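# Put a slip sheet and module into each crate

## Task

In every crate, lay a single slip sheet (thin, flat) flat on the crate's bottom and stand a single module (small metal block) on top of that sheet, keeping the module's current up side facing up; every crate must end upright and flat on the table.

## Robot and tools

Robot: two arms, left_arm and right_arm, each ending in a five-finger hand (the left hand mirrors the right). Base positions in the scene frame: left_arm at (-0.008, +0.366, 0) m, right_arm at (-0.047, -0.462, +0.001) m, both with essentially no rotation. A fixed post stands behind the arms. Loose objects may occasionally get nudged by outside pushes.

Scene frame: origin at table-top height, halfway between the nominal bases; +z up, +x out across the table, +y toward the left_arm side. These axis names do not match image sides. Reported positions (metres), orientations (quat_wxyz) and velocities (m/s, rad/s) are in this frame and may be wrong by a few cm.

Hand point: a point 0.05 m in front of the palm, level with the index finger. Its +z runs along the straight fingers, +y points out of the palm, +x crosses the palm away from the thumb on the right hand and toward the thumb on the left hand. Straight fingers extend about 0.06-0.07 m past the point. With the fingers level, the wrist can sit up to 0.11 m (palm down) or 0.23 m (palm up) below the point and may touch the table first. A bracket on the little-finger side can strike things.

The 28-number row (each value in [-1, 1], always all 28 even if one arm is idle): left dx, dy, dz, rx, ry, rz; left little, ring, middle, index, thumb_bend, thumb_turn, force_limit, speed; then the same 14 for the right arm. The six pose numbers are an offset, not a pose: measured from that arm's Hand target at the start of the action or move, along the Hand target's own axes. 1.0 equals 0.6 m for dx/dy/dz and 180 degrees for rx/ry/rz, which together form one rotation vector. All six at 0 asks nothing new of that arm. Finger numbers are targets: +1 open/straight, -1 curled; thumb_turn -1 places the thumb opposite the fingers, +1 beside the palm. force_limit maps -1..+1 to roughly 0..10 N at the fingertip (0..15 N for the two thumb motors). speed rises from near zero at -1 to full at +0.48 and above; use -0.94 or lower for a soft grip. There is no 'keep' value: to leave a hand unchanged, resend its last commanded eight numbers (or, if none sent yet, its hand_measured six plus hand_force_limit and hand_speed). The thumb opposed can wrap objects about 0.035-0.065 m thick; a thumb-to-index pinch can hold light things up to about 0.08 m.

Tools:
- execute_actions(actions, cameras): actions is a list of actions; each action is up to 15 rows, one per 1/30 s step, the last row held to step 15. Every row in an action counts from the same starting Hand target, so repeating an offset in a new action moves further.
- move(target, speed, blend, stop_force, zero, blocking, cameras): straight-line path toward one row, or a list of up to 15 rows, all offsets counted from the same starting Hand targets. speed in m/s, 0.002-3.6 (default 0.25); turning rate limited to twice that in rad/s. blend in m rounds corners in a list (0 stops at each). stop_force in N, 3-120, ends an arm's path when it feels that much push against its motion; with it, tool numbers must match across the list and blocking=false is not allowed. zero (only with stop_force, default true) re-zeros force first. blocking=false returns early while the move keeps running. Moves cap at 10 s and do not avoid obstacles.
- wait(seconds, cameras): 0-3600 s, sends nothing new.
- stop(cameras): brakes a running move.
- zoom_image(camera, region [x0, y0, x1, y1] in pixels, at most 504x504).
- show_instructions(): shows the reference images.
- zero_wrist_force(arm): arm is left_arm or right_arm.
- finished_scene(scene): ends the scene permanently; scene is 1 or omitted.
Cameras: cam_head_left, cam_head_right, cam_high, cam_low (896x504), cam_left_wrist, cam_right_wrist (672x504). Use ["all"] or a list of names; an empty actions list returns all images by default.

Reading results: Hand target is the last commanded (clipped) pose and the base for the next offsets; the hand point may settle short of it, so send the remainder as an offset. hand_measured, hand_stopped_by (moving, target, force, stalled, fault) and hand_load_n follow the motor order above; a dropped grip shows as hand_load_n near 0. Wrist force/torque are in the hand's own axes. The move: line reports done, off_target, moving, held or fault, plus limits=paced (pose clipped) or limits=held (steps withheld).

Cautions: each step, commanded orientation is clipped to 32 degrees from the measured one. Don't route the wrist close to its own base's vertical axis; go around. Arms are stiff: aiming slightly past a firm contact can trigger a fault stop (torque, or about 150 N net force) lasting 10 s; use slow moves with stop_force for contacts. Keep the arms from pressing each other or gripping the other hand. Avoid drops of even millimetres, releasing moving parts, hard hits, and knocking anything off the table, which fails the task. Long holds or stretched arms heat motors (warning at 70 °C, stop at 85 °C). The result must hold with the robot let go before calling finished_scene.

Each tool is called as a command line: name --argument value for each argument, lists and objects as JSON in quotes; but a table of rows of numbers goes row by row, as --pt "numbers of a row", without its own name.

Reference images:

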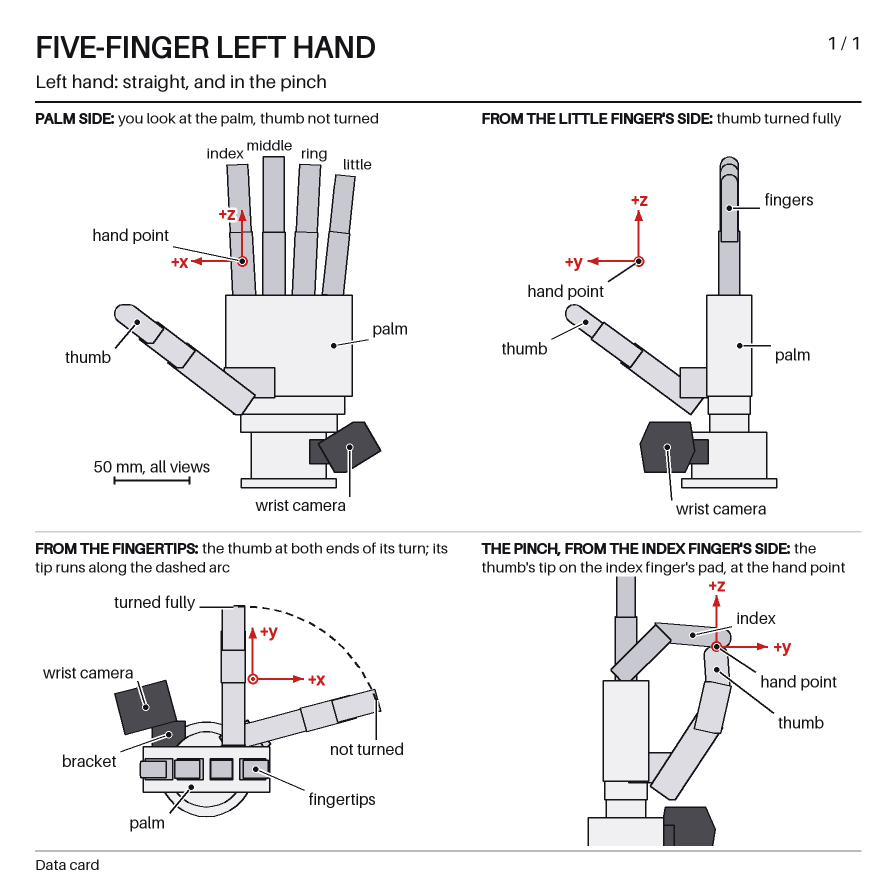

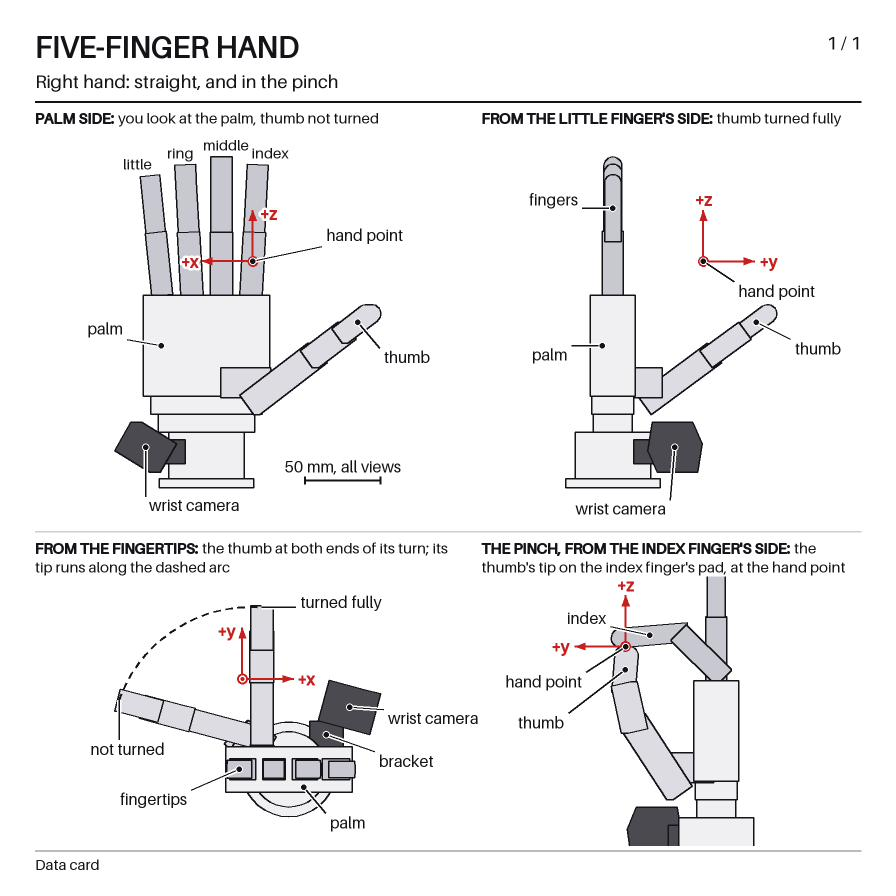

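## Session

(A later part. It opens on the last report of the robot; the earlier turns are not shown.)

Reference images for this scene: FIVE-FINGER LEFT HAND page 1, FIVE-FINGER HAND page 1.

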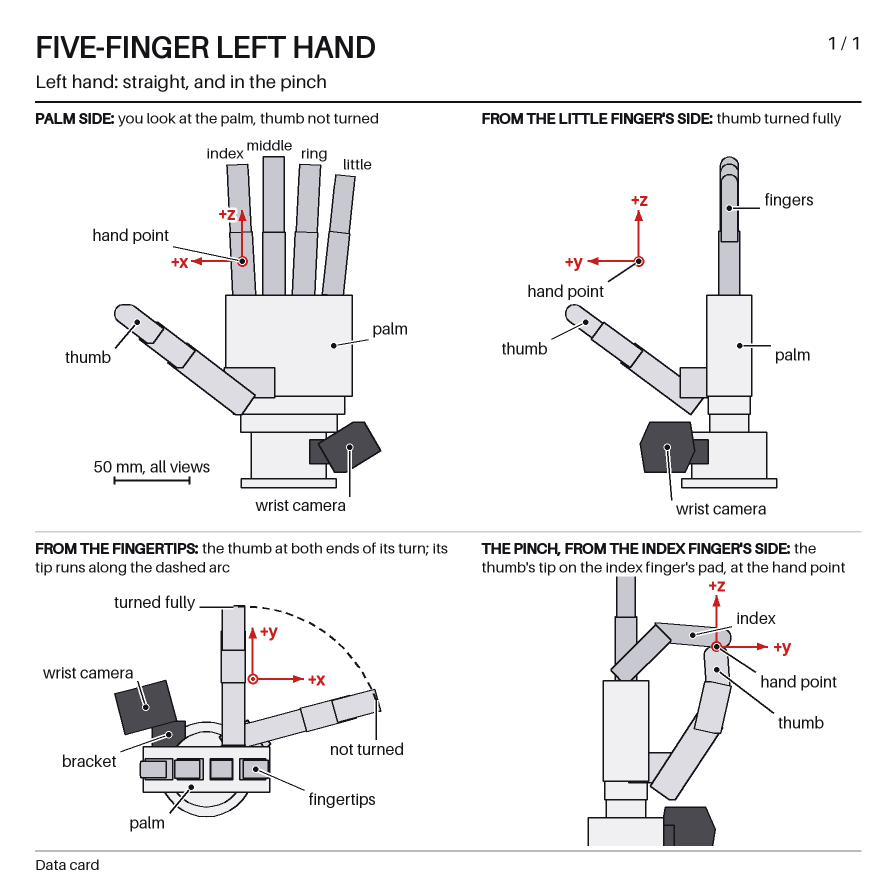

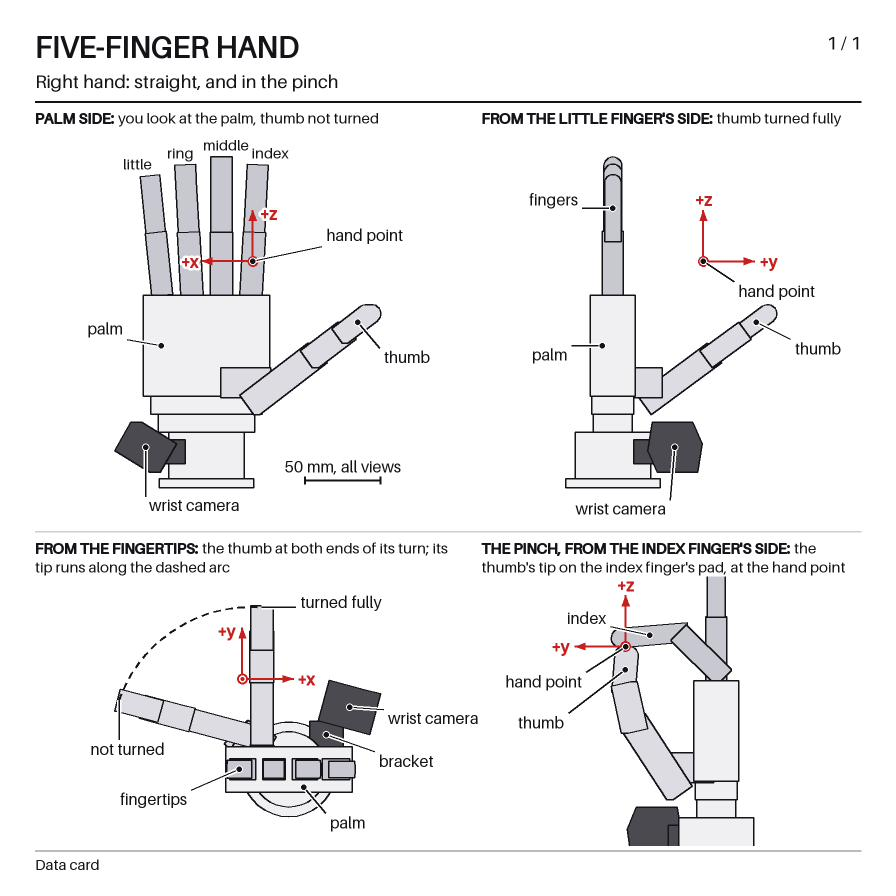

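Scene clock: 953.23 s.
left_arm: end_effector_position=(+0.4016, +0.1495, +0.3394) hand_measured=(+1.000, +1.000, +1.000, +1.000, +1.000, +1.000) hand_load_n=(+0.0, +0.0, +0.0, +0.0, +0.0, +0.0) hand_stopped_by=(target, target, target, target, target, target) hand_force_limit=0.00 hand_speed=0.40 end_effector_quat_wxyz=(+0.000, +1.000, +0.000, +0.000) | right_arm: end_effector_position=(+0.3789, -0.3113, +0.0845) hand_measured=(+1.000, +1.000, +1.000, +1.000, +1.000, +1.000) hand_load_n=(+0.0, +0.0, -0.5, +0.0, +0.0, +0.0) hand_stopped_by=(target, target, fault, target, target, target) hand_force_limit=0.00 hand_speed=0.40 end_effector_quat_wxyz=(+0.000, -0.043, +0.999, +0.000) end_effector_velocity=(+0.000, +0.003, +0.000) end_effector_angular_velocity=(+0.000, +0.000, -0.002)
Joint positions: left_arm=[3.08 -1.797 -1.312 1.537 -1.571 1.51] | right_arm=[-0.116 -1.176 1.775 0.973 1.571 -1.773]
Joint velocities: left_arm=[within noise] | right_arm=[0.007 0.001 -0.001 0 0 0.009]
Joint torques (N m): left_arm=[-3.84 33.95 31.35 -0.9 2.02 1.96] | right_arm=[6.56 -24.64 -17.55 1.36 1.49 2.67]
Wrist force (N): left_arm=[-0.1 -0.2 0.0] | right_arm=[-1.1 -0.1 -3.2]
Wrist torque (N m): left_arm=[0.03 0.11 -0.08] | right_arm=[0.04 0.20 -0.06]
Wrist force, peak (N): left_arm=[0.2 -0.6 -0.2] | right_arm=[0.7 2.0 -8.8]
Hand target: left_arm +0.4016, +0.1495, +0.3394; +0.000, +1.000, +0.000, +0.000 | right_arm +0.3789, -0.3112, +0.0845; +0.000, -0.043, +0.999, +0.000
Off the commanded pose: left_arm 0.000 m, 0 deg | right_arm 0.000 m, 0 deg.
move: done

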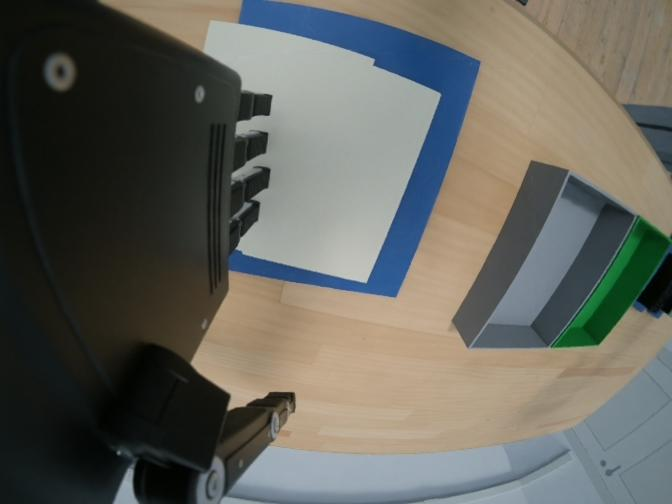

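move --pt "0 0 0 0 0 0 1 1 1 1 1 1 0 0.4 0 0 -0.0758 0 0 0 1 1 1 1 1 1 0 0.4" --pt "0 0 0 0 0 0 1 1 1 1 1 1 0 0.4 0.0163 -0.1421 -0.0758 -0.139 0 0 -1 -1 1 -1 1 1 0 0" --cameras '["cam_right_wrist","cam_left_wrist"]'

zoom_image --camera "cam_right_wrist" --region '[140, 0, 540, 350]'

Scene clock: 986.20 s.
left_arm: end_effector_position=(+0.4016, +0.1495, +0.3394) hand_measured=(+1.000, +1.000, +1.000, +1.000, +1.000, +1.000) hand_load_n=(+0.0, +0.0, +0.0, +0.0, +0.0, +0.0) hand_stopped_by=(target, target, target, target, target, target) hand_force_limit=0.00 hand_speed=0.40 end_effector_quat_wxyz=(+0.000, +1.000, +0.000, +0.000) | right_arm: end_effector_position=(+0.3766, -0.3970, +0.1299) hand_measured=(-1.000, -1.000, +1.000, -1.000, +1.000, +1.000) hand_load_n=(+0.0, +0.0, +0.0, +0.0, +0.0, +0.0) hand_stopped_by=(target, target, fault, target, target, target) hand_force_limit=0.00 hand_speed=0.00 end_effector_quat_wxyz=(-0.009, -0.042, +0.975, +0.217)
Joint positions: left_arm=[3.08 -1.797 -1.312 1.537 -1.571 1.51] | right_arm=[-0.561 -1.123 1.788 1.18 1.226 -2.266]
Joint torques (N m): left_arm=[-2.84 34.01 30.73 -0.95 2.47 2.03] | right_arm=[-7.21 -22.08 -8.69 3.41 -1.69 -2.1]
Wrist force (N): left_arm=[-0.1 -0.4 -0.1] | right_arm=[-0.7 -1.2 1.0]
Wrist torque (N m): left_arm=[0.03 0.10 -0.08] | right_arm=[-0.34 0.09 0.04]
Wrist force, peak (N): left_arm=[0.1 -0.6 -0.3] | right_arm=[0.0 -0.3 -3.6]
Hand target: left_arm +0.4016, +0.1495, +0.3394; +0.000, +1.000, +0.000, +0.000 | right_arm +0.3766, -0.3970, +0.1299; -0.009, -0.042, +0.975, +0.217
Off the commanded pose: left_arm 0.000 m, 0 deg | right_arm 0.000 m, 0 deg.
move: done
Images, in order (width x height): cam_left_wrist 672x504, cam_right_wrist 672x504.

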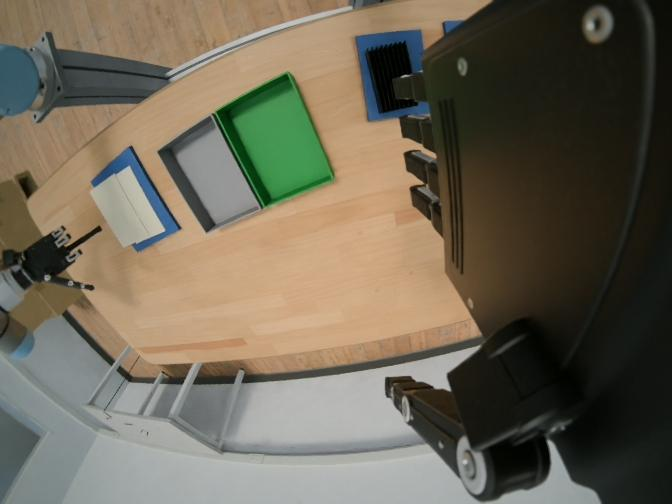

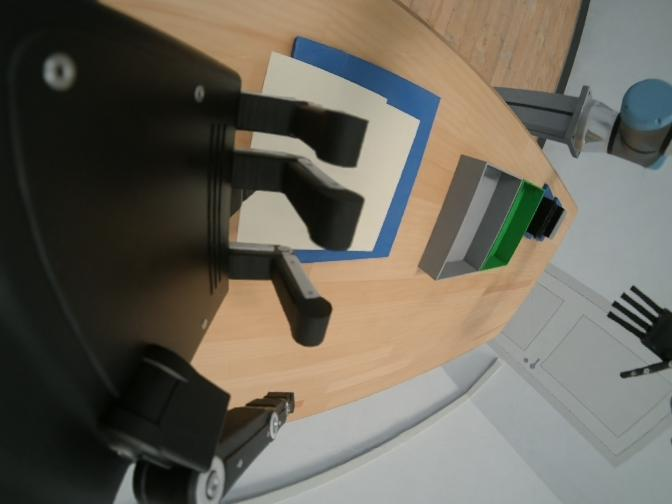

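Scaled by 1.260 from the camera's image (finer frame: 960x720).

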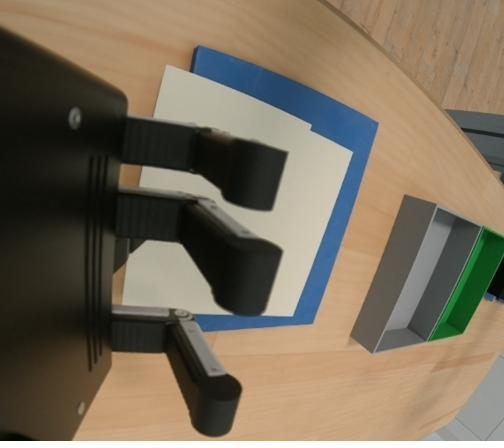

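move --target '[-0.0277,0.6492,0.3657,0,0,-0.0278,-0.15,-0.15,-0.15,-0.15,1,-1,0,0.2, 0,0,0,0,0,0,-1,-1,1,-1,1,1,0,0]' --cameras '["cam_right_wrist","cam_left_wrist","cam_high"]'

zoom_image --camera "cam_left_wrist" --region '[100, 0, 500, 350]'

Scene clock: 1000.60 s.
left_arm: end_effector_position=(+0.3851, -0.2400, +0.1200) hand_measured=(-0.150, -0.150, -0.150, -0.150, +1.000, -1.000) hand_load_n=(+0.5, +0.0, +0.0, +0.0, +0.0, +0.0) hand_stopped_by=(target, target, target, target, target, target) hand_force_limit=0.00 hand_speed=0.20 end_effector_quat_wxyz=(+0.000, +0.999, +0.044, +0.000) | right_arm: end_effector_position=(+0.3766, -0.3970, +0.1299) hand_measured=(-1.000, -1.000, +1.000, -1.000, +1.000, +1.000) hand_load_n=(+0.0, +0.0, +0.0, +0.0, +0.0, -0.5) hand_stopped_by=(target, target, fault, target, target, target) hand_force_limit=0.00 hand_speed=0.00 end_effector_quat_wxyz=(-0.009, -0.042, +0.975, +0.217)
Joint positions: left_arm=[2.352 -2.538 -0.689 1.656 -1.57 0.694] | right_arm=[-0.561 -1.123 1.788 1.18 1.226 -2.266]
Joint torques (N m): left_arm=[-8.26 48.12 32.09 -1.19 -1.03 -1.38] | right_arm=[-8.49 -21.86 -8.27 3.38 -0.35 -1.49]
Wrist force (N): left_arm=[0.2 -0.6 0.1] | right_arm=[-0.7 -1.3 1.0]
Wrist torque (N m): left_arm=[-0.01 0.07 -0.14] | right_arm=[-0.36 0.08 0.03]
Wrist force, peak (N): left_arm=[0.3 -2.4 -1.2] | right_arm=[-0.8 -1.3 1.2]
Hand target: left_arm +0.3851, -0.2400, +0.1200; +0.000, +0.999, +0.044, +0.000 | right_arm +0.3766, -0.3970, +0.1299; -0.009, -0.042, +0.975, +0.217
Off the commanded pose: left_arm 0.000 m, 0 deg | right_arm 0.000 m, 0 deg.
move: done
Images, in order (width x height): cam_high 896x504, cam_left_wrist 672x504, cam_right_wrist 672x504.

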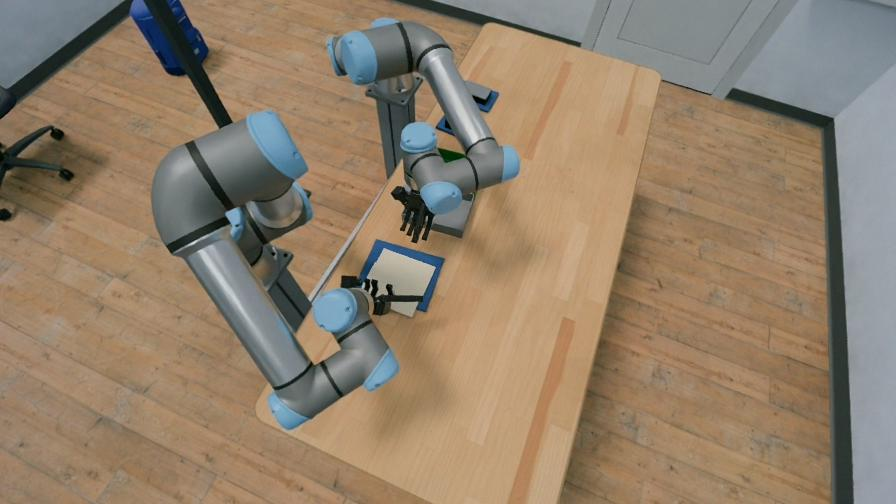

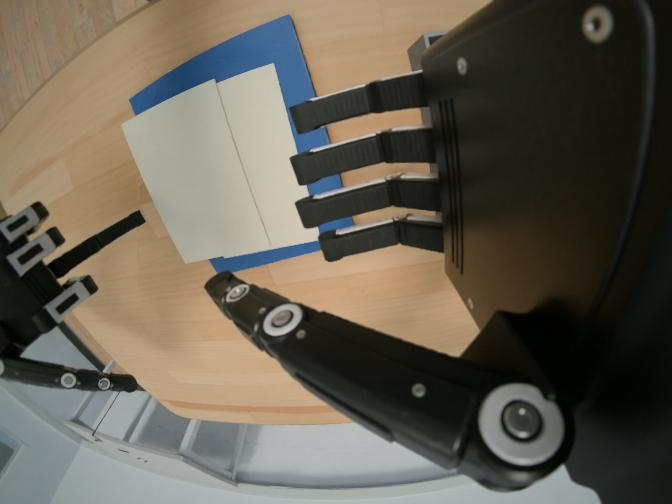

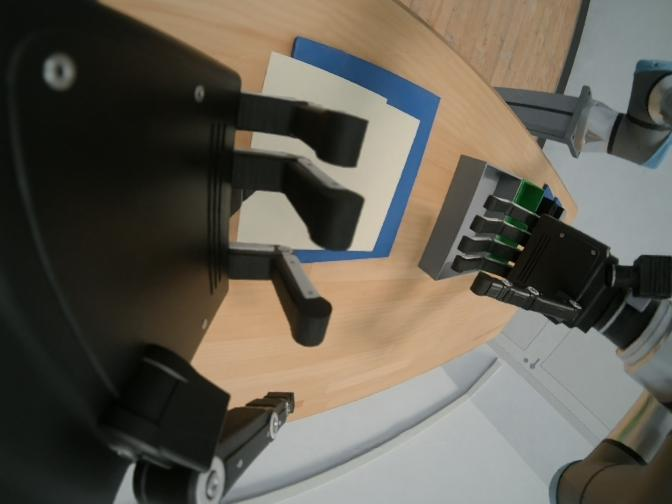

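Scaled by 1.260 from the camera's image (finer frame: 960x720).

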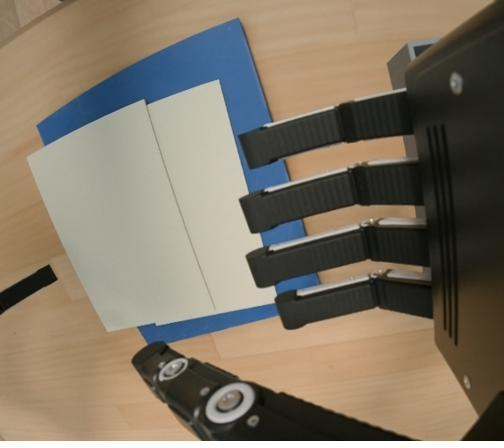

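move --target '[0,0,0,0,0,0,-0.15,-0.15,-0.15,-0.15,1,-1,0,0.2, 0,-0.02536,0.0544,0,0,0,-1,-1,1,-1,1,1,0,0]' --speed 0.01 --stop_force 4 --cameras '["cam_right_wrist","cam_left_wrist"]'

zoom_image --camera "cam_left_wrist" --region '[0, 0, 400, 350]'

Scene clock: 1036.27 s.
left_arm: end_effector_position=(+0.3851, -0.2400, +0.1200) hand_measured=(-0.150, -0.150, -0.150, -0.150, +1.000, -1.000) hand_load_n=(+0.0, +0.0, +0.0, +0.0, +0.0, +0.0) hand_stopped_by=(target, target, target, target, target, target) hand_force_limit=0.00 hand_speed=0.20 end_effector_quat_wxyz=(+0.000, +0.999, +0.044, +0.000) | right_arm: end_effector_position=(+0.3766, -0.3970, +0.0939) hand_measured=(-1.000, -1.000, +1.000, -1.000, +1.000, +1.000) hand_load_n=(+0.0, +0.0, +0.0, +0.0, +0.0, +0.5) hand_stopped_by=(target, target, fault, target, target, target) hand_force_limit=0.00 hand_speed=0.00 end_effector_quat_wxyz=(-0.009, -0.042, +0.975, +0.217)
Joint positions: left_arm=[2.351 -2.538 -0.689 1.656 -1.57 0.694] | right_arm=[-0.561 -1.066 1.816 1.096 1.226 -2.266]
Joint torques (N m): left_arm=[-7.95 48.57 29.77 -4.24 1.78 -1.25] | right_arm=[5.86 -40.77 -17.27 3.78 0.03 1.82]
Wrist force (N): left_arm=[0.1 -0.4 -0.1] | right_arm=[-0.3 -0.5 -0.7]
Wrist torque (N m): left_arm=[0.03 0.08 -0.13] | right_arm=[-0.12 0.09 0.10]
Wrist force, peak (N): left_arm=[0.4 -0.8 0.2] | right_arm=[-0.8 -1.2 1.3]
Hand target: left_arm +0.3851, -0.2400, +0.1200; +0.000, +0.999, +0.044, +0.000 | right_arm +0.3766, -0.3970, +0.0939; -0.009, -0.042, +0.975, +0.217
Off the commanded pose: left_arm 0.000 m, 0 deg | right_arm 0.000 m, 0 deg.
move: done
Images, in order (width x height): cam_left_wrist 672x504, cam_right_wrist 672x504.

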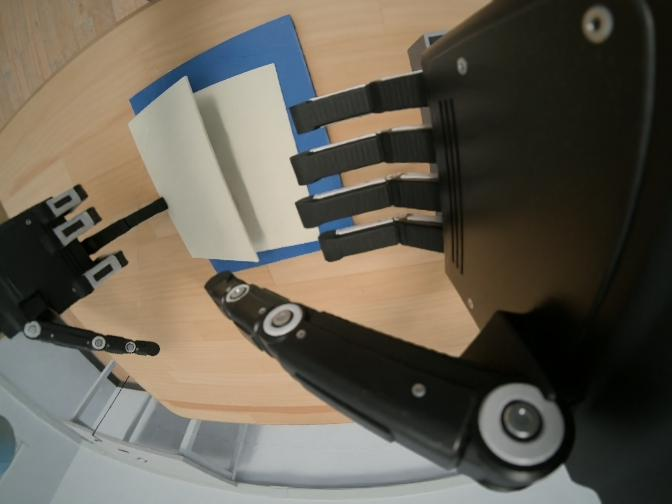

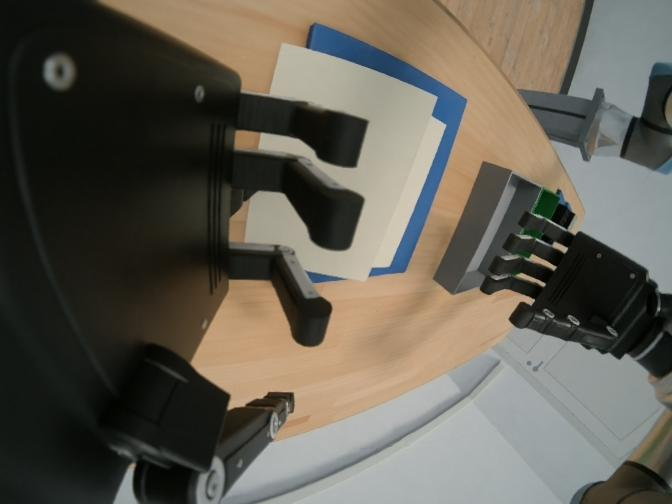

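Scaled by 1.260 from the camera's image (finer frame: 960x720).

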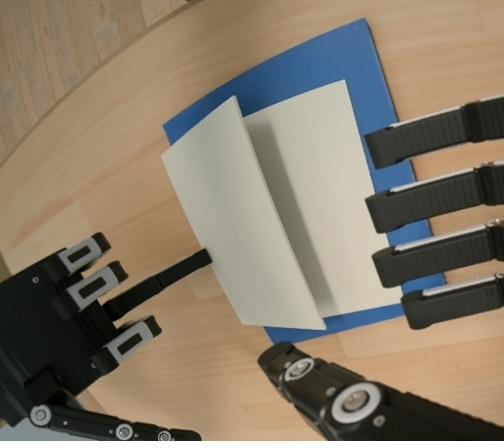

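move --pt "-0.0205 0.0986 0.1 0.0667 0 0 -0.2 -0.2 -0.2 -0.2 1 -1 0 0.2 0 0 0 0 0 0 -1 -1 1 -1 1 1 0 0" --pt "-0.0227 0.1235 0.1558 0.0667 0 0 -0.2 -0.2 -0.2 -0.2 1 -1 0 0.2 0 0 0 0 0 0 -1 -1 1 -1 1 1 0 0" --speed '[0.1,0.04]' --cameras '["cam_right_wrist","cam_left_wrist","cam_low"]'

zoom_image --camera "cam_left_wrist" --region '[0, 0, 450, 350]'

zoom_image --camera "cam_right_wrist" --region '[200, 50, 600, 380]'

zoom_image --camera "cam_low" --region '[280, 150, 440, 270]'

Scene clock: 1091.47 s.
left_arm: end_effector_position=(+0.3772, -0.3137, +0.0264) hand_measured=(-0.200, -0.200, -0.200, -0.200, +1.000, -1.000) hand_load_n=(-15.5, -2.0, +0.0, +0.0, +0.0, +0.0) hand_stopped_by=(target, target, target, target, target, target) hand_force_limit=0.00 hand_speed=0.20 end_effector_quat_wxyz=(-0.033, +0.998, +0.039, +0.030) | right_arm: end_effector_position=(+0.3766, -0.3970, +0.0939) hand_measured=(-1.000, -1.000, +1.000, -1.000, +1.000, +1.000) hand_load_n=(+0.0, +0.0, +0.0, +0.0, +0.0, +0.0) hand_stopped_by=(target, target, fault, target, target, target) hand_force_limit=0.00 hand_speed=0.00 end_effector_quat_wxyz=(-0.009, -0.042, +0.975, +0.217)
Joint positions: left_arm=[2.238 -2.986 -0.035 1.431 -1.658 0.589] | right_arm=[-0.561 -1.066 1.816 1.096 1.226 -2.266]
Joint torques (N m): left_arm=[-4.45 29.02 10.37 4.07 2.36 -1.49] | right_arm=[5.4 -38.89 -18.25 3.66 -1.95 1.75]
Wrist force (N): left_arm=[-1.1 -15.1 -51.0] | right_arm=[-0.4 -0.5 -0.9]
Wrist torque (N m): left_arm=[1.52 -2.27 0.68] | right_arm=[-0.14 0.11 0.09]
Wrist force, peak (N): left_arm=[-1.1 -15.1 -51.0] | right_arm=[-0.4 -0.5 -0.9]
Hand target: left_arm +0.3779, -0.3150, +0.0265; -0.105, +0.994, +0.044, -0.005 | right_arm +0.3766, -0.3970, +0.0939; -0.009, -0.042, +0.975, +0.217
Off the commanded pose: left_arm 0.002 m, 9 deg | right_arm 0.000 m, 0 deg.
elbow stopped short (left arm): the move would have taken joint 3 (elbow) straighter than the controller allows.
move: off_target (left_arm)
Images, in order (width x height): cam_low 896x504, cam_left_wrist 672x504, cam_right_wrist 672x504.

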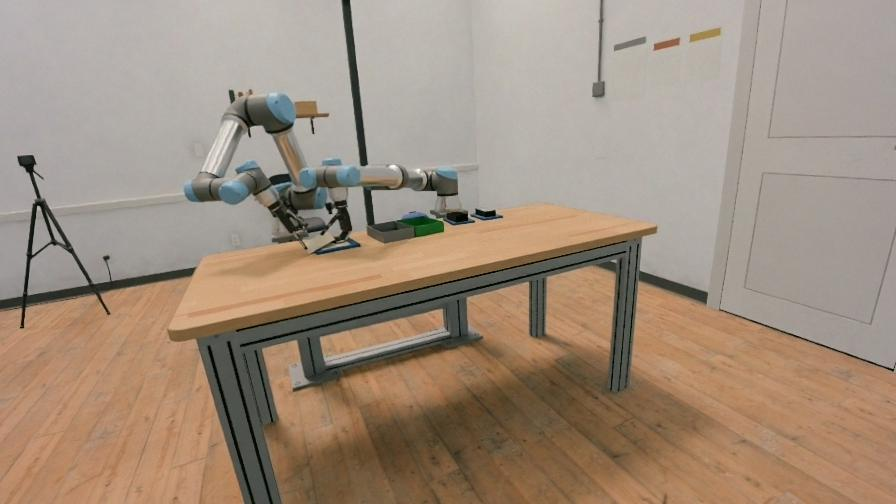

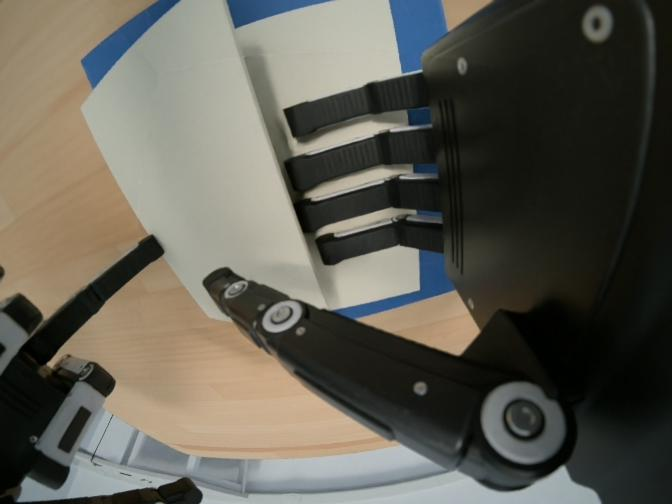

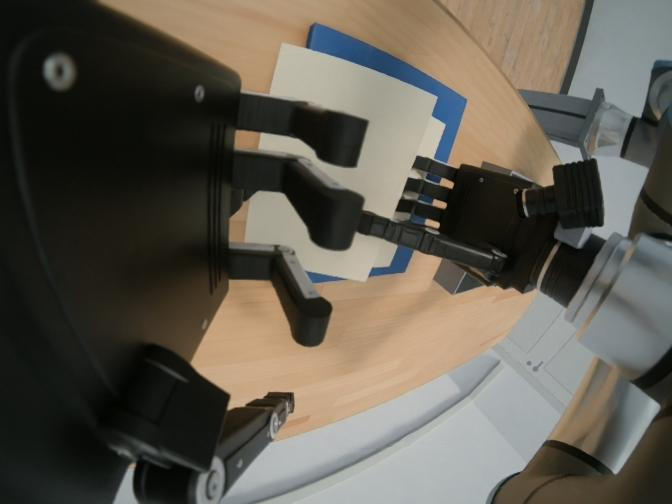

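Scaled by 1.120 from the camera's image (finer frame: 960x720).

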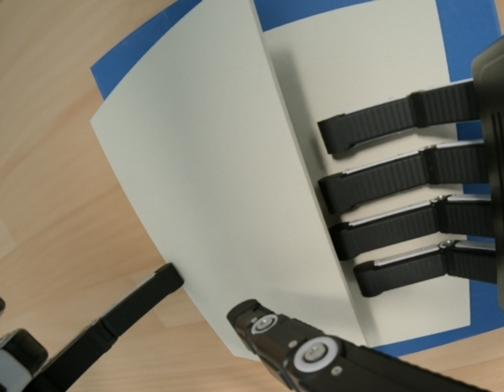

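Scaled by 1.260 from the camera's image (finer frame: 960x720).

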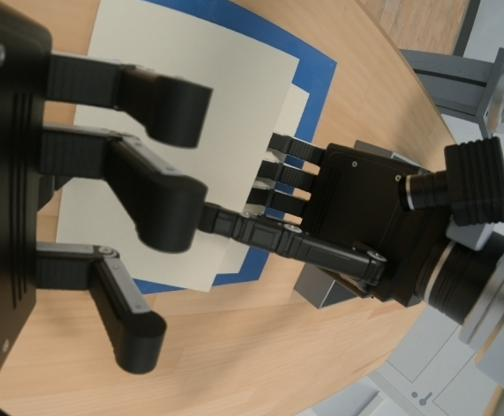

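Scaled by 3.150 from the camera's image (finer frame: 1280x720).

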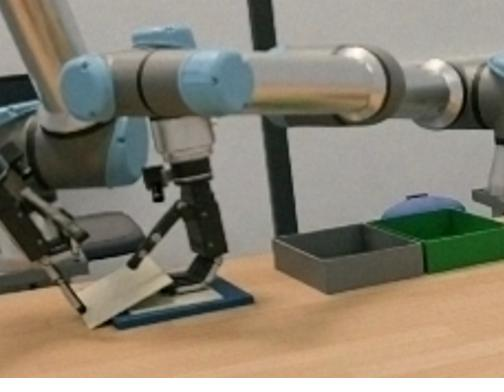

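move --target '[0.0228,-0.153,-0.1267,-0.0667,0,0,-0.2,-0.2,-0.2,-0.2,1,-1,0,0.2, 0,0,0,0,0,0,-1,-1,1,-1,1,1,0,0]' --speed 0.1 --cameras '["cam_right_wrist","cam_left_wrist"]'

Scene clock: 1111.13 s.
left_arm: end_effector_position=(+0.3852, -0.2402, +0.1199) hand_measured=(-0.200, -0.200, -0.200, -0.200, +1.000, -1.000) hand_load_n=(+0.0, +0.0, +0.0, +0.0, -0.5, +0.0) hand_stopped_by=(target, target, target, target, target, target) hand_force_limit=0.00 hand_speed=0.20 end_effector_quat_wxyz=(+0.000, +0.999, +0.044, +0.000) | right_arm: end_effector_position=(+0.3766, -0.3970, +0.0939) hand_measured=(-1.000, -1.000, +1.000, -1.000, +1.000, +1.000) hand_load_n=(+0.0, +0.0, +0.0, +0.5, +0.0, +0.0) hand_stopped_by=(target, target, fault, target, target, target) hand_force_limit=0.00 hand_speed=0.00 end_effector_quat_wxyz=(-0.009, -0.042, +0.975, +0.217)
Joint positions: left_arm=[2.351 -2.539 -0.688 1.655 -1.57 0.694] | right_arm=[-0.561 -1.066 1.816 1.096 1.226 -2.266]
Joint torques (N m): left_arm=[-2.89 59.91 24.06 -2.86 -1.93 -1.1] | right_arm=[5.56 -39.23 -17.5 3.54 -2.16 1.72]
Wrist force (N): left_arm=[0.3 -1.1 0.1] | right_arm=[-0.3 -0.4 -0.8]
Wrist torque (N m): left_arm=[-0.11 0.06 0.02] | right_arm=[-0.12 0.08 0.10]
Wrist force, peak (N): left_arm=[-0.4 -17.0 -55.9] | right_arm=[-0.4 -0.5 -0.9]
Hand target: left_arm +0.3851, -0.2401, +0.1200; +0.000, +0.999, +0.044, +0.000 | right_arm +0.3766, -0.3970, +0.0939; -0.009, -0.042, +0.975, +0.217
Off the commanded pose: left_arm 0.000 m, 0 deg | right_arm 0.000 m, 0 deg.
move: done
Images, in order (width x height): cam_left_wrist 672x504, cam_right_wrist 672x504.

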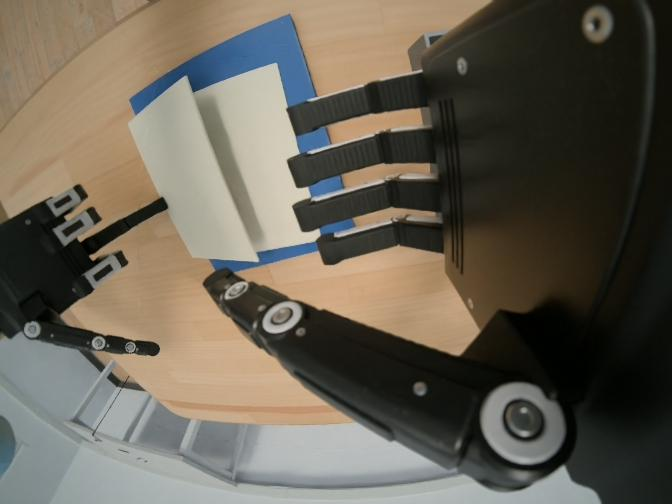

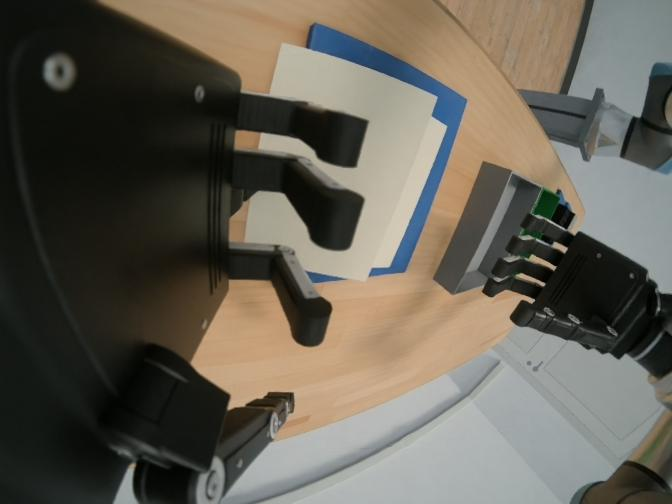

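move --pt "0 0 0 0 0 0 -0.2 -0.2 -0.2 -0.2 1 -1 0 0.2 0 0.0155 -0.0332 0 0 0 -1 -1 1 -1 1 1 0 0" --pt "0 0 0 0 0 0 -0.2 -0.2 -0.2 -0.2 1 -1 0 0.2 0 0.0282 -0.0604 0 0 0 -1 -1 1 -1 1 1 0 0" --speed '[0.015,0.1]' --cameras '["cam_left_wrist"]'

Scene clock: 1180.33 s.
left_arm: end_effector_position=(+0.3851, -0.2401, +0.1200) hand_measured=(-0.200, -0.200, -0.200, -0.200, +1.000, -1.000) hand_load_n=(+0.0, +0.0, +0.0, +0.5, +0.0, +0.0) hand_stopped_by=(target, target, target, target, target, target) hand_force_limit=0.00 hand_speed=0.20 end_effector_quat_wxyz=(+0.000, +0.999, +0.044, +0.000) | right_arm: end_effector_position=(+0.3766, -0.3970, +0.1339) hand_measured=(-1.000, -1.000, +1.000, -1.000, +1.000, +1.000) hand_load_n=(+0.0, +0.0, +0.0, +0.0, +0.0, +0.0) hand_stopped_by=(target, target, fault, target, target, target) hand_force_limit=0.00 hand_speed=0.00 end_effector_quat_wxyz=(-0.009, -0.042, +0.975, +0.217)
Joint positions: left_arm=[2.351 -2.539 -0.688 1.655 -1.57 0.694] | right_arm=[-0.561 -1.129 1.785 1.189 1.226 -2.265]
Joint torques (N m): left_arm=[1.84 59.34 12.28 -4.52 -1.86 1.68] | right_arm=[-4.76 -31.63 -7.98 3.05 0.57 -1.16]
Wrist force (N): left_arm=[0.3 -1.0 0.1] | right_arm=[-0.8 -1.1 0.9]
Wrist torque (N m): left_arm=[-0.10 0.06 0.01] | right_arm=[-0.32 0.11 0.03]
Wrist force, peak (N): left_arm=[0.4 -1.3 -0.1] | right_arm=[-0.6 -1.5 2.0]
Hand target: left_arm +0.3851, -0.2401, +0.1200; +0.000, +0.999, +0.044, +0.000 | right_arm +0.3766, -0.3970, +0.1339; -0.009, -0.042, +0.975, +0.217
Off the commanded pose: left_arm 0.000 m, 0 deg | right_arm 0.000 m, 0 deg.
move: done

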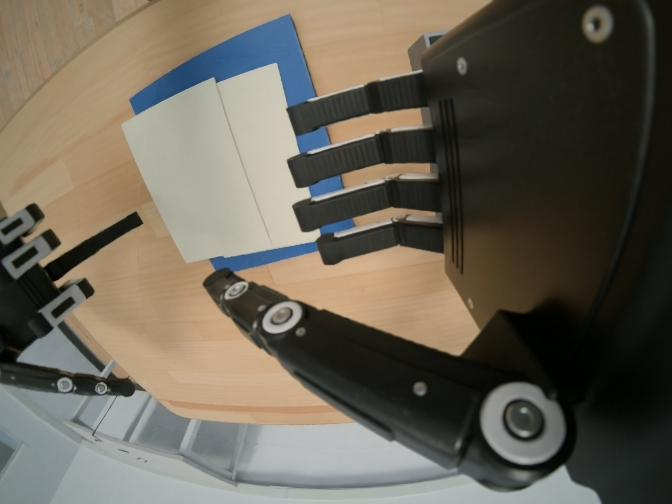

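move --target '[0.0174,-0.199,-0.1667,0,0,0,-0.2,-0.2,-0.2,-0.2,1,-1,0,0.2, -0.0058,0.0601,0.0281,0,0,0,-1,-1,1,-1,1,1,0,0]'

move --target '[0,0,0,0,0,0,-0.2,-0.2,-0.2,-0.2,1,-1,0,0.2, 0,-0.0247,0.0529,0,0,0,-1,-1,1,-1,1,1,0,0]' --speed 0.01 --stop_force 4

Scene clock: 1196.50 s.
left_arm: end_effector_position=(+0.3851, -0.1204, +0.2200) hand_measured=(-0.200, -0.200, -0.200, -0.200, +1.000, -1.000) hand_load_n=(+0.0, +0.5, +0.0, +0.5, +0.0, +0.0) hand_stopped_by=(target, target, target, target, target, target) hand_force_limit=0.00 hand_speed=0.20 end_effector_quat_wxyz=(+0.000, +0.999, +0.044, -0.001) | right_arm: end_effector_position=(+0.3766, -0.3570, +0.1339) hand_measured=(-1.000, -1.000, +1.000, -1.000, +1.000, +1.000) hand_load_n=(+0.0, +0.0, +0.0, +0.0, +0.0, +0.0) hand_stopped_by=(target, target, fault, target, target, target) hand_force_limit=0.00 hand_speed=0.00 end_effector_quat_wxyz=(-0.009, -0.042, +0.975, +0.217)
Joint positions: left_arm=[2.505 -2.203 -1.028 1.66 -1.57 0.847] | right_arm=[-0.472 -1.147 1.803 1.157 1.204 -2.174]
Joint torques (N m): left_arm=[5.56 52.27 17.15 -0.41 1.13 1.41] | right_arm=[-0.25 -20.63 -20.94 4.07 1.37 -1.15]
Wrist force (N): left_arm=[0.6 -0.9 -0.1] | right_arm=[-0.7 -0.8 1.3]
Wrist torque (N m): left_arm=[-0.06 0.02 0.01] | right_arm=[-0.32 0.06 0.10]
Wrist force, peak (N): left_arm=[0.7 -2.8 -1.4] | right_arm=[-0.9 -1.0 1.4]
Hand target: left_arm +0.3851, -0.1203, +0.2200; +0.000, +0.999, +0.044, +0.000 | right_arm +0.3766, -0.3570, +0.1339; -0.009, -0.042, +0.975, +0.217
Off the commanded pose: left_arm 0.000 m, 0 deg | right_arm 0.000 m, 0 deg.
move: done

Scene clock: 1200.70 s.
left_arm: end_effector_position=(+0.3851, -0.1203, +0.2200) hand_measured=(-0.200, -0.200, -0.200, -0.200, +1.000, -1.000) hand_load_n=(+0.5, +0.0, +0.0, +0.0, +0.0, +0.0) hand_stopped_by=(target, target, target, target, target, target) hand_force_limit=0.00 hand_speed=0.20 end_effector_quat_wxyz=(+0.000, +0.999, +0.044, +0.000) | right_arm: end_effector_position=(+0.3766, -0.3570, +0.1019) hand_measured=(-1.000, -1.000, +1.000, -1.000, +1.000, +1.000) hand_load_n=(+0.0, +0.0, -2.0, +0.0, +0.0, +0.0) hand_stopped_by=(target, target, fault, target, target, target) hand_force_limit=0.00 hand_speed=0.00 end_effector_quat_wxyz=(-0.009, -0.042, +0.975, +0.217)
Joint positions: left_arm=[2.505 -2.203 -1.028 1.66 -1.57 0.847] | right_arm=[-0.472 -1.097 1.83 1.081 1.204 -2.174]
Joint torques (N m): left_arm=[5.61 51.16 9.51 -2.58 -1.79 2.25] | right_arm=[4.85 -39.07 -19.26 3.62 1 1.98]
Wrist force (N): left_arm=[0.4 -0.8 -0.1] | right_arm=[-0.7 2.1 -1.4]
Wrist torque (N m): left_arm=[-0.03 0.04 -0.02] | right_arm=[-0.01 0.14 0.15]
Wrist force, peak (N): left_arm=[0.6 -1.1 0.1] | right_arm=[-1.0 2.4 -5.8]
Hand target: left_arm +0.3851, -0.1203, +0.2200; +0.000, +0.999, +0.044, +0.000 | right_arm +0.3766, -0.3570, +0.1019; -0.009, -0.042, +0.975, +0.217 (not the last commanded pose)
Off the commanded pose: left_arm 0.000 m, 0 deg | right_arm 0.003 m, 0 deg.
move: contact (right_arm)

move --target '[0,0,0,0,0,0,-0.2,-0.2,-0.2,-0.2,1,-1,0,0.2, -0.0052,0.0538,0.026,0,0,0,-1,-1,1,-1,1,1,0,0]' --speed 0.03 --cameras '["cam_right_wrist","cam_left_wrist"]'

Scene clock: 1209.00 s.
left_arm: end_effector_position=(+0.3851, -0.1203, +0.2200) hand_measured=(-0.200, -0.200, -0.200, -0.200, +1.000, -1.000) hand_load_n=(+0.0, +0.0, +0.0, +0.5, -0.5, +0.0) hand_stopped_by=(target, target, target, target, target, target) hand_force_limit=0.00 hand_speed=0.20 end_effector_quat_wxyz=(+0.000, +0.999, +0.044, +0.000) | right_arm: end_effector_position=(+0.3766, -0.3209, +0.1014) hand_measured=(-1.000, -1.000, +1.000, -1.000, +1.000, +1.000) hand_load_n=(+0.5, +0.5, -5.5, +0.0, +0.0, +0.0) hand_stopped_by=(target, target, fault, target, target, target) hand_force_limit=0.00 hand_speed=0.00 end_effector_quat_wxyz=(-0.009, -0.042, +0.975, +0.217) end_effector_velocity=(+0.000, -0.001, +0.000) end_effector_angular_velocity=(+0.001, -0.002, +0.004)
Joint positions: left_arm=[2.505 -2.203 -1.028 1.66 -1.57 0.847] | right_arm=[-0.387 -1.107 1.837 1.051 1.185 -2.085]
Joint velocities: left_arm=[within noise] | right_arm=[-0.004 0 0 0.002 0 -0.009]
Joint torques (N m): left_arm=[7.38 51.02 9.55 -3.61 -1.94 2.12] | right_arm=[-8.23 -28.71 -5.68 0.9 1.42 -2.39]
Wrist force (N): left_arm=[0.5 -0.9 -0.1] | right_arm=[0.0 5.6 -10.6]
Wrist torque (N m): left_arm=[-0.05 0.02 -0.02] | right_arm=[0.55 0.36 0.25]
Wrist force, peak (N): left_arm=[0.6 -1.1 0.1] | right_arm=[-1.1 5.1 -12.6]
Hand target: left_arm +0.3851, -0.1203, +0.2200; +0.000, +0.999, +0.044, +0.000 | right_arm +0.3766, -0.3210, +0.1014; -0.009, -0.042, +0.975, +0.217
Off the commanded pose: left_arm 0.000 m, 0 deg | right_arm 0.000 m, 0 deg.
move: done
Images, in order (width x height): cam_left_wrist 672x504, cam_right_wrist 672x504.

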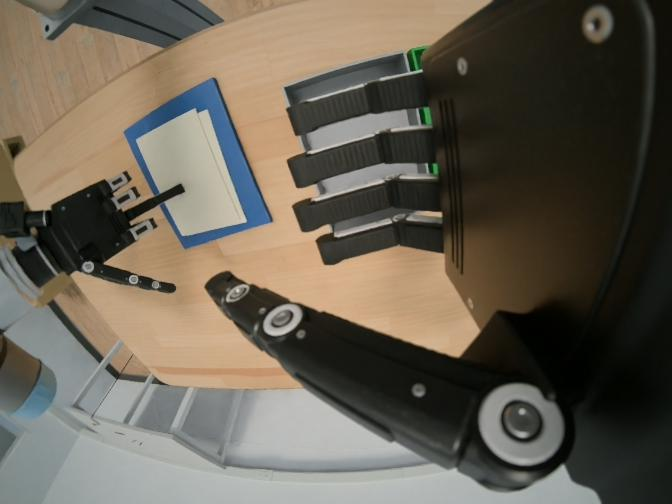

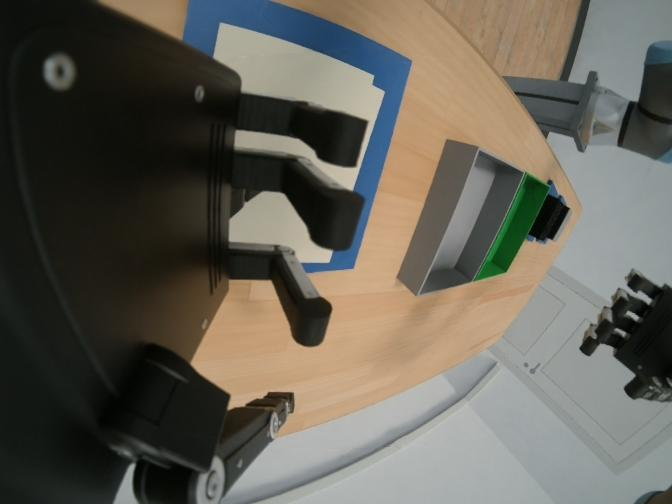

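move --pt "0 0 0 0 0 0 -0.2 -0.2 -0.2 -0.2 1 -1 0 0.2 0 0.0211 -0.0453 0 0 0 -1 -1 1 -1 1 1 0 0" --pt "0 0 0 0 0 0 -0.2 -0.2 -0.2 -0.2 1 -1 0 0.2 0.012 -0.1037 -0.1035 0 0 0 -1 -1 1 -1 1 1 0 0" --speed '[0.1,0.15]' --blend '[0.01,0]'

move --target '[0,0,0,0,0,0,-0.2,-0.2,-0.2,-0.2,1,-1,0,0.2, 0,-0.0317,0.068,0,0,0,-1,-1,1,-1,1,1,0,0]' --speed 0.01 --stop_force 4 --cameras '["cam_right_wrist","cam_left_wrist"]'

zoom_image --camera "cam_left_wrist" --region '[0, 60, 300, 320]'

Scene clock: 1226.80 s.
left_arm: end_effector_position=(+0.3851, -0.1203, +0.2200) hand_measured=(-0.200, -0.200, -0.200, -0.200, +1.000, -1.000) hand_load_n=(+0.0, +0.0, +0.0, +0.0, +0.0, +0.0) hand_stopped_by=(target, target, target, target, target, target) hand_force_limit=0.00 hand_speed=0.20 end_effector_quat_wxyz=(+0.000, +0.999, +0.044, +0.000) | right_arm: end_effector_position=(+0.3766, -0.4040, +0.1313) hand_measured=(-1.000, -1.000, +1.000, -1.000, +1.000, +1.000) hand_load_n=(+0.5, +0.0, +0.0, +0.0, +0.0, -0.5) hand_stopped_by=(target, target, fault, target, target, target) hand_force_limit=0.00 hand_speed=0.00 end_effector_quat_wxyz=(-0.009, -0.042, +0.975, +0.217)
Joint positions: left_arm=[2.505 -2.203 -1.028 1.66 -1.57 0.847] | right_arm=[-0.575 -1.121 1.782 1.189 1.23 -2.28]
Joint torques (N m): left_arm=[6.72 50.53 9.56 -3.77 -1.89 1.96] | right_arm=[-6.28 -39.9 -8.63 1.75 -1.58 -1.68]
Wrist force (N): left_arm=[0.5 -1.1 0.3] | right_arm=[-0.8 -1.1 1.0]
Wrist torque (N m): left_arm=[-0.10 0.03 -0.01] | right_arm=[-0.33 0.10 -0.03]
Wrist force, peak (N): left_arm=[0.5 -1.1 0.3] | right_arm=[-0.1 6.0 -10.1]
Hand target: left_arm +0.3851, -0.1203, +0.2200; +0.000, +0.999, +0.044, +0.000 | right_arm +0.3766, -0.4040, +0.1313; -0.009, -0.042, +0.975, +0.217
Off the commanded pose: left_arm 0.000 m, 0 deg | right_arm 0.000 m, 0 deg.
move: done

Scene clock: 1231.93 s.
left_arm: end_effector_position=(+0.3851, -0.1203, +0.2200) hand_measured=(-0.200, -0.200, -0.200, -0.200, +1.000, -1.000) hand_load_n=(+0.0, +0.0, +0.5, +0.0, +0.0, +0.0) hand_stopped_by=(target, target, target, target, target, target) hand_force_limit=0.00 hand_speed=0.20 end_effector_quat_wxyz=(+0.000, +0.999, +0.044, +0.000) | right_arm: end_effector_position=(+0.3766, -0.4040, +0.0901) hand_measured=(-1.000, -1.000, +1.000, -1.000, +1.000, +1.000) hand_load_n=(+0.0, +0.0, +0.0, +0.0, +0.0, +0.0) hand_stopped_by=(target, target, fault, target, target, target) hand_force_limit=0.00 hand_speed=0.00 end_effector_quat_wxyz=(-0.009, -0.042, +0.975, +0.217)
Joint positions: left_arm=[2.505 -2.203 -1.028 1.66 -1.57 0.847] | right_arm=[-0.575 -1.056 1.813 1.093 1.23 -2.281]
Joint torques (N m): left_arm=[7.08 51.14 10.11 -3.43 -1.74 1.91] | right_arm=[5.02 -39.49 -17.97 3.42 0.56 1.76]
Wrist force (N): left_arm=[0.5 -1.0 0.0] | right_arm=[-0.1 -0.1 -4.9]
Wrist torque (N m): left_arm=[-0.06 0.03 -0.02] | right_arm=[0.15 0.16 0.09]
Wrist force, peak (N): left_arm=[0.7 -1.1 0.1] | right_arm=[-0.8 0.3 -13.6]
Hand target: left_arm +0.3851, -0.1203, +0.2200; +0.000, +0.999, +0.044, +0.000 | right_arm +0.3766, -0.4040, +0.0901; -0.009, -0.042, +0.975, +0.217 (not the last commanded pose)
Off the commanded pose: left_arm 0.000 m, 0 deg | right_arm 0.004 m, 0 deg.
move: contact (right_arm)
Images, in order (width x height): cam_left_wrist 672x504, cam_right_wrist 672x504.

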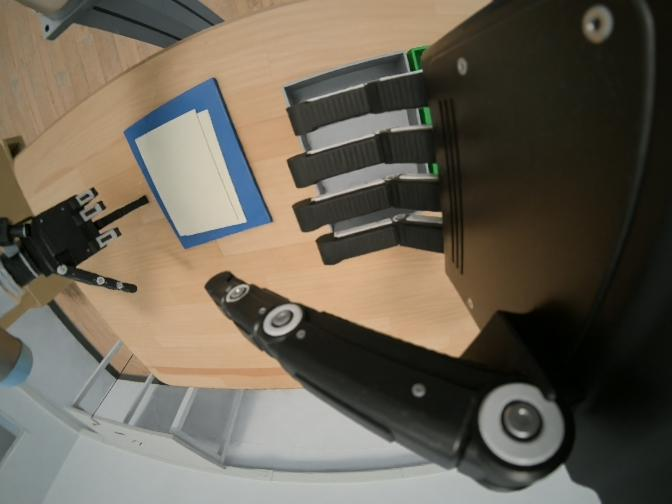

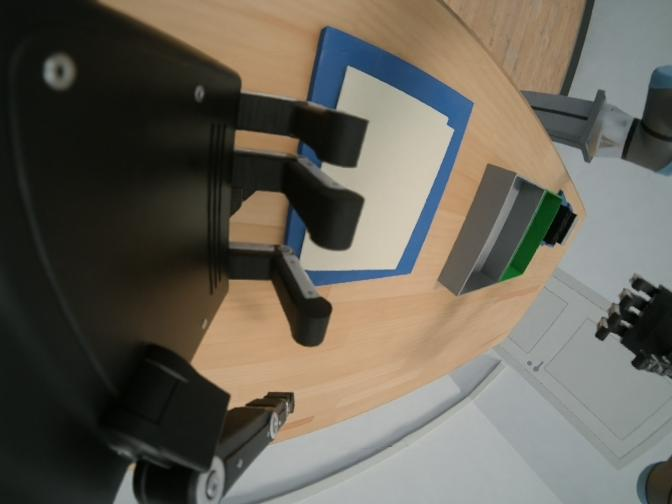

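Scaled by 1.680 from the camera's image (finer frame: 960x720).

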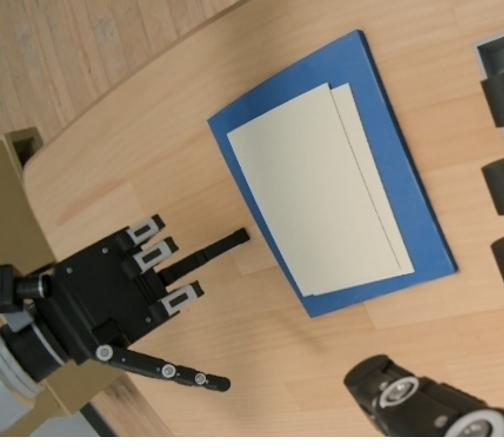

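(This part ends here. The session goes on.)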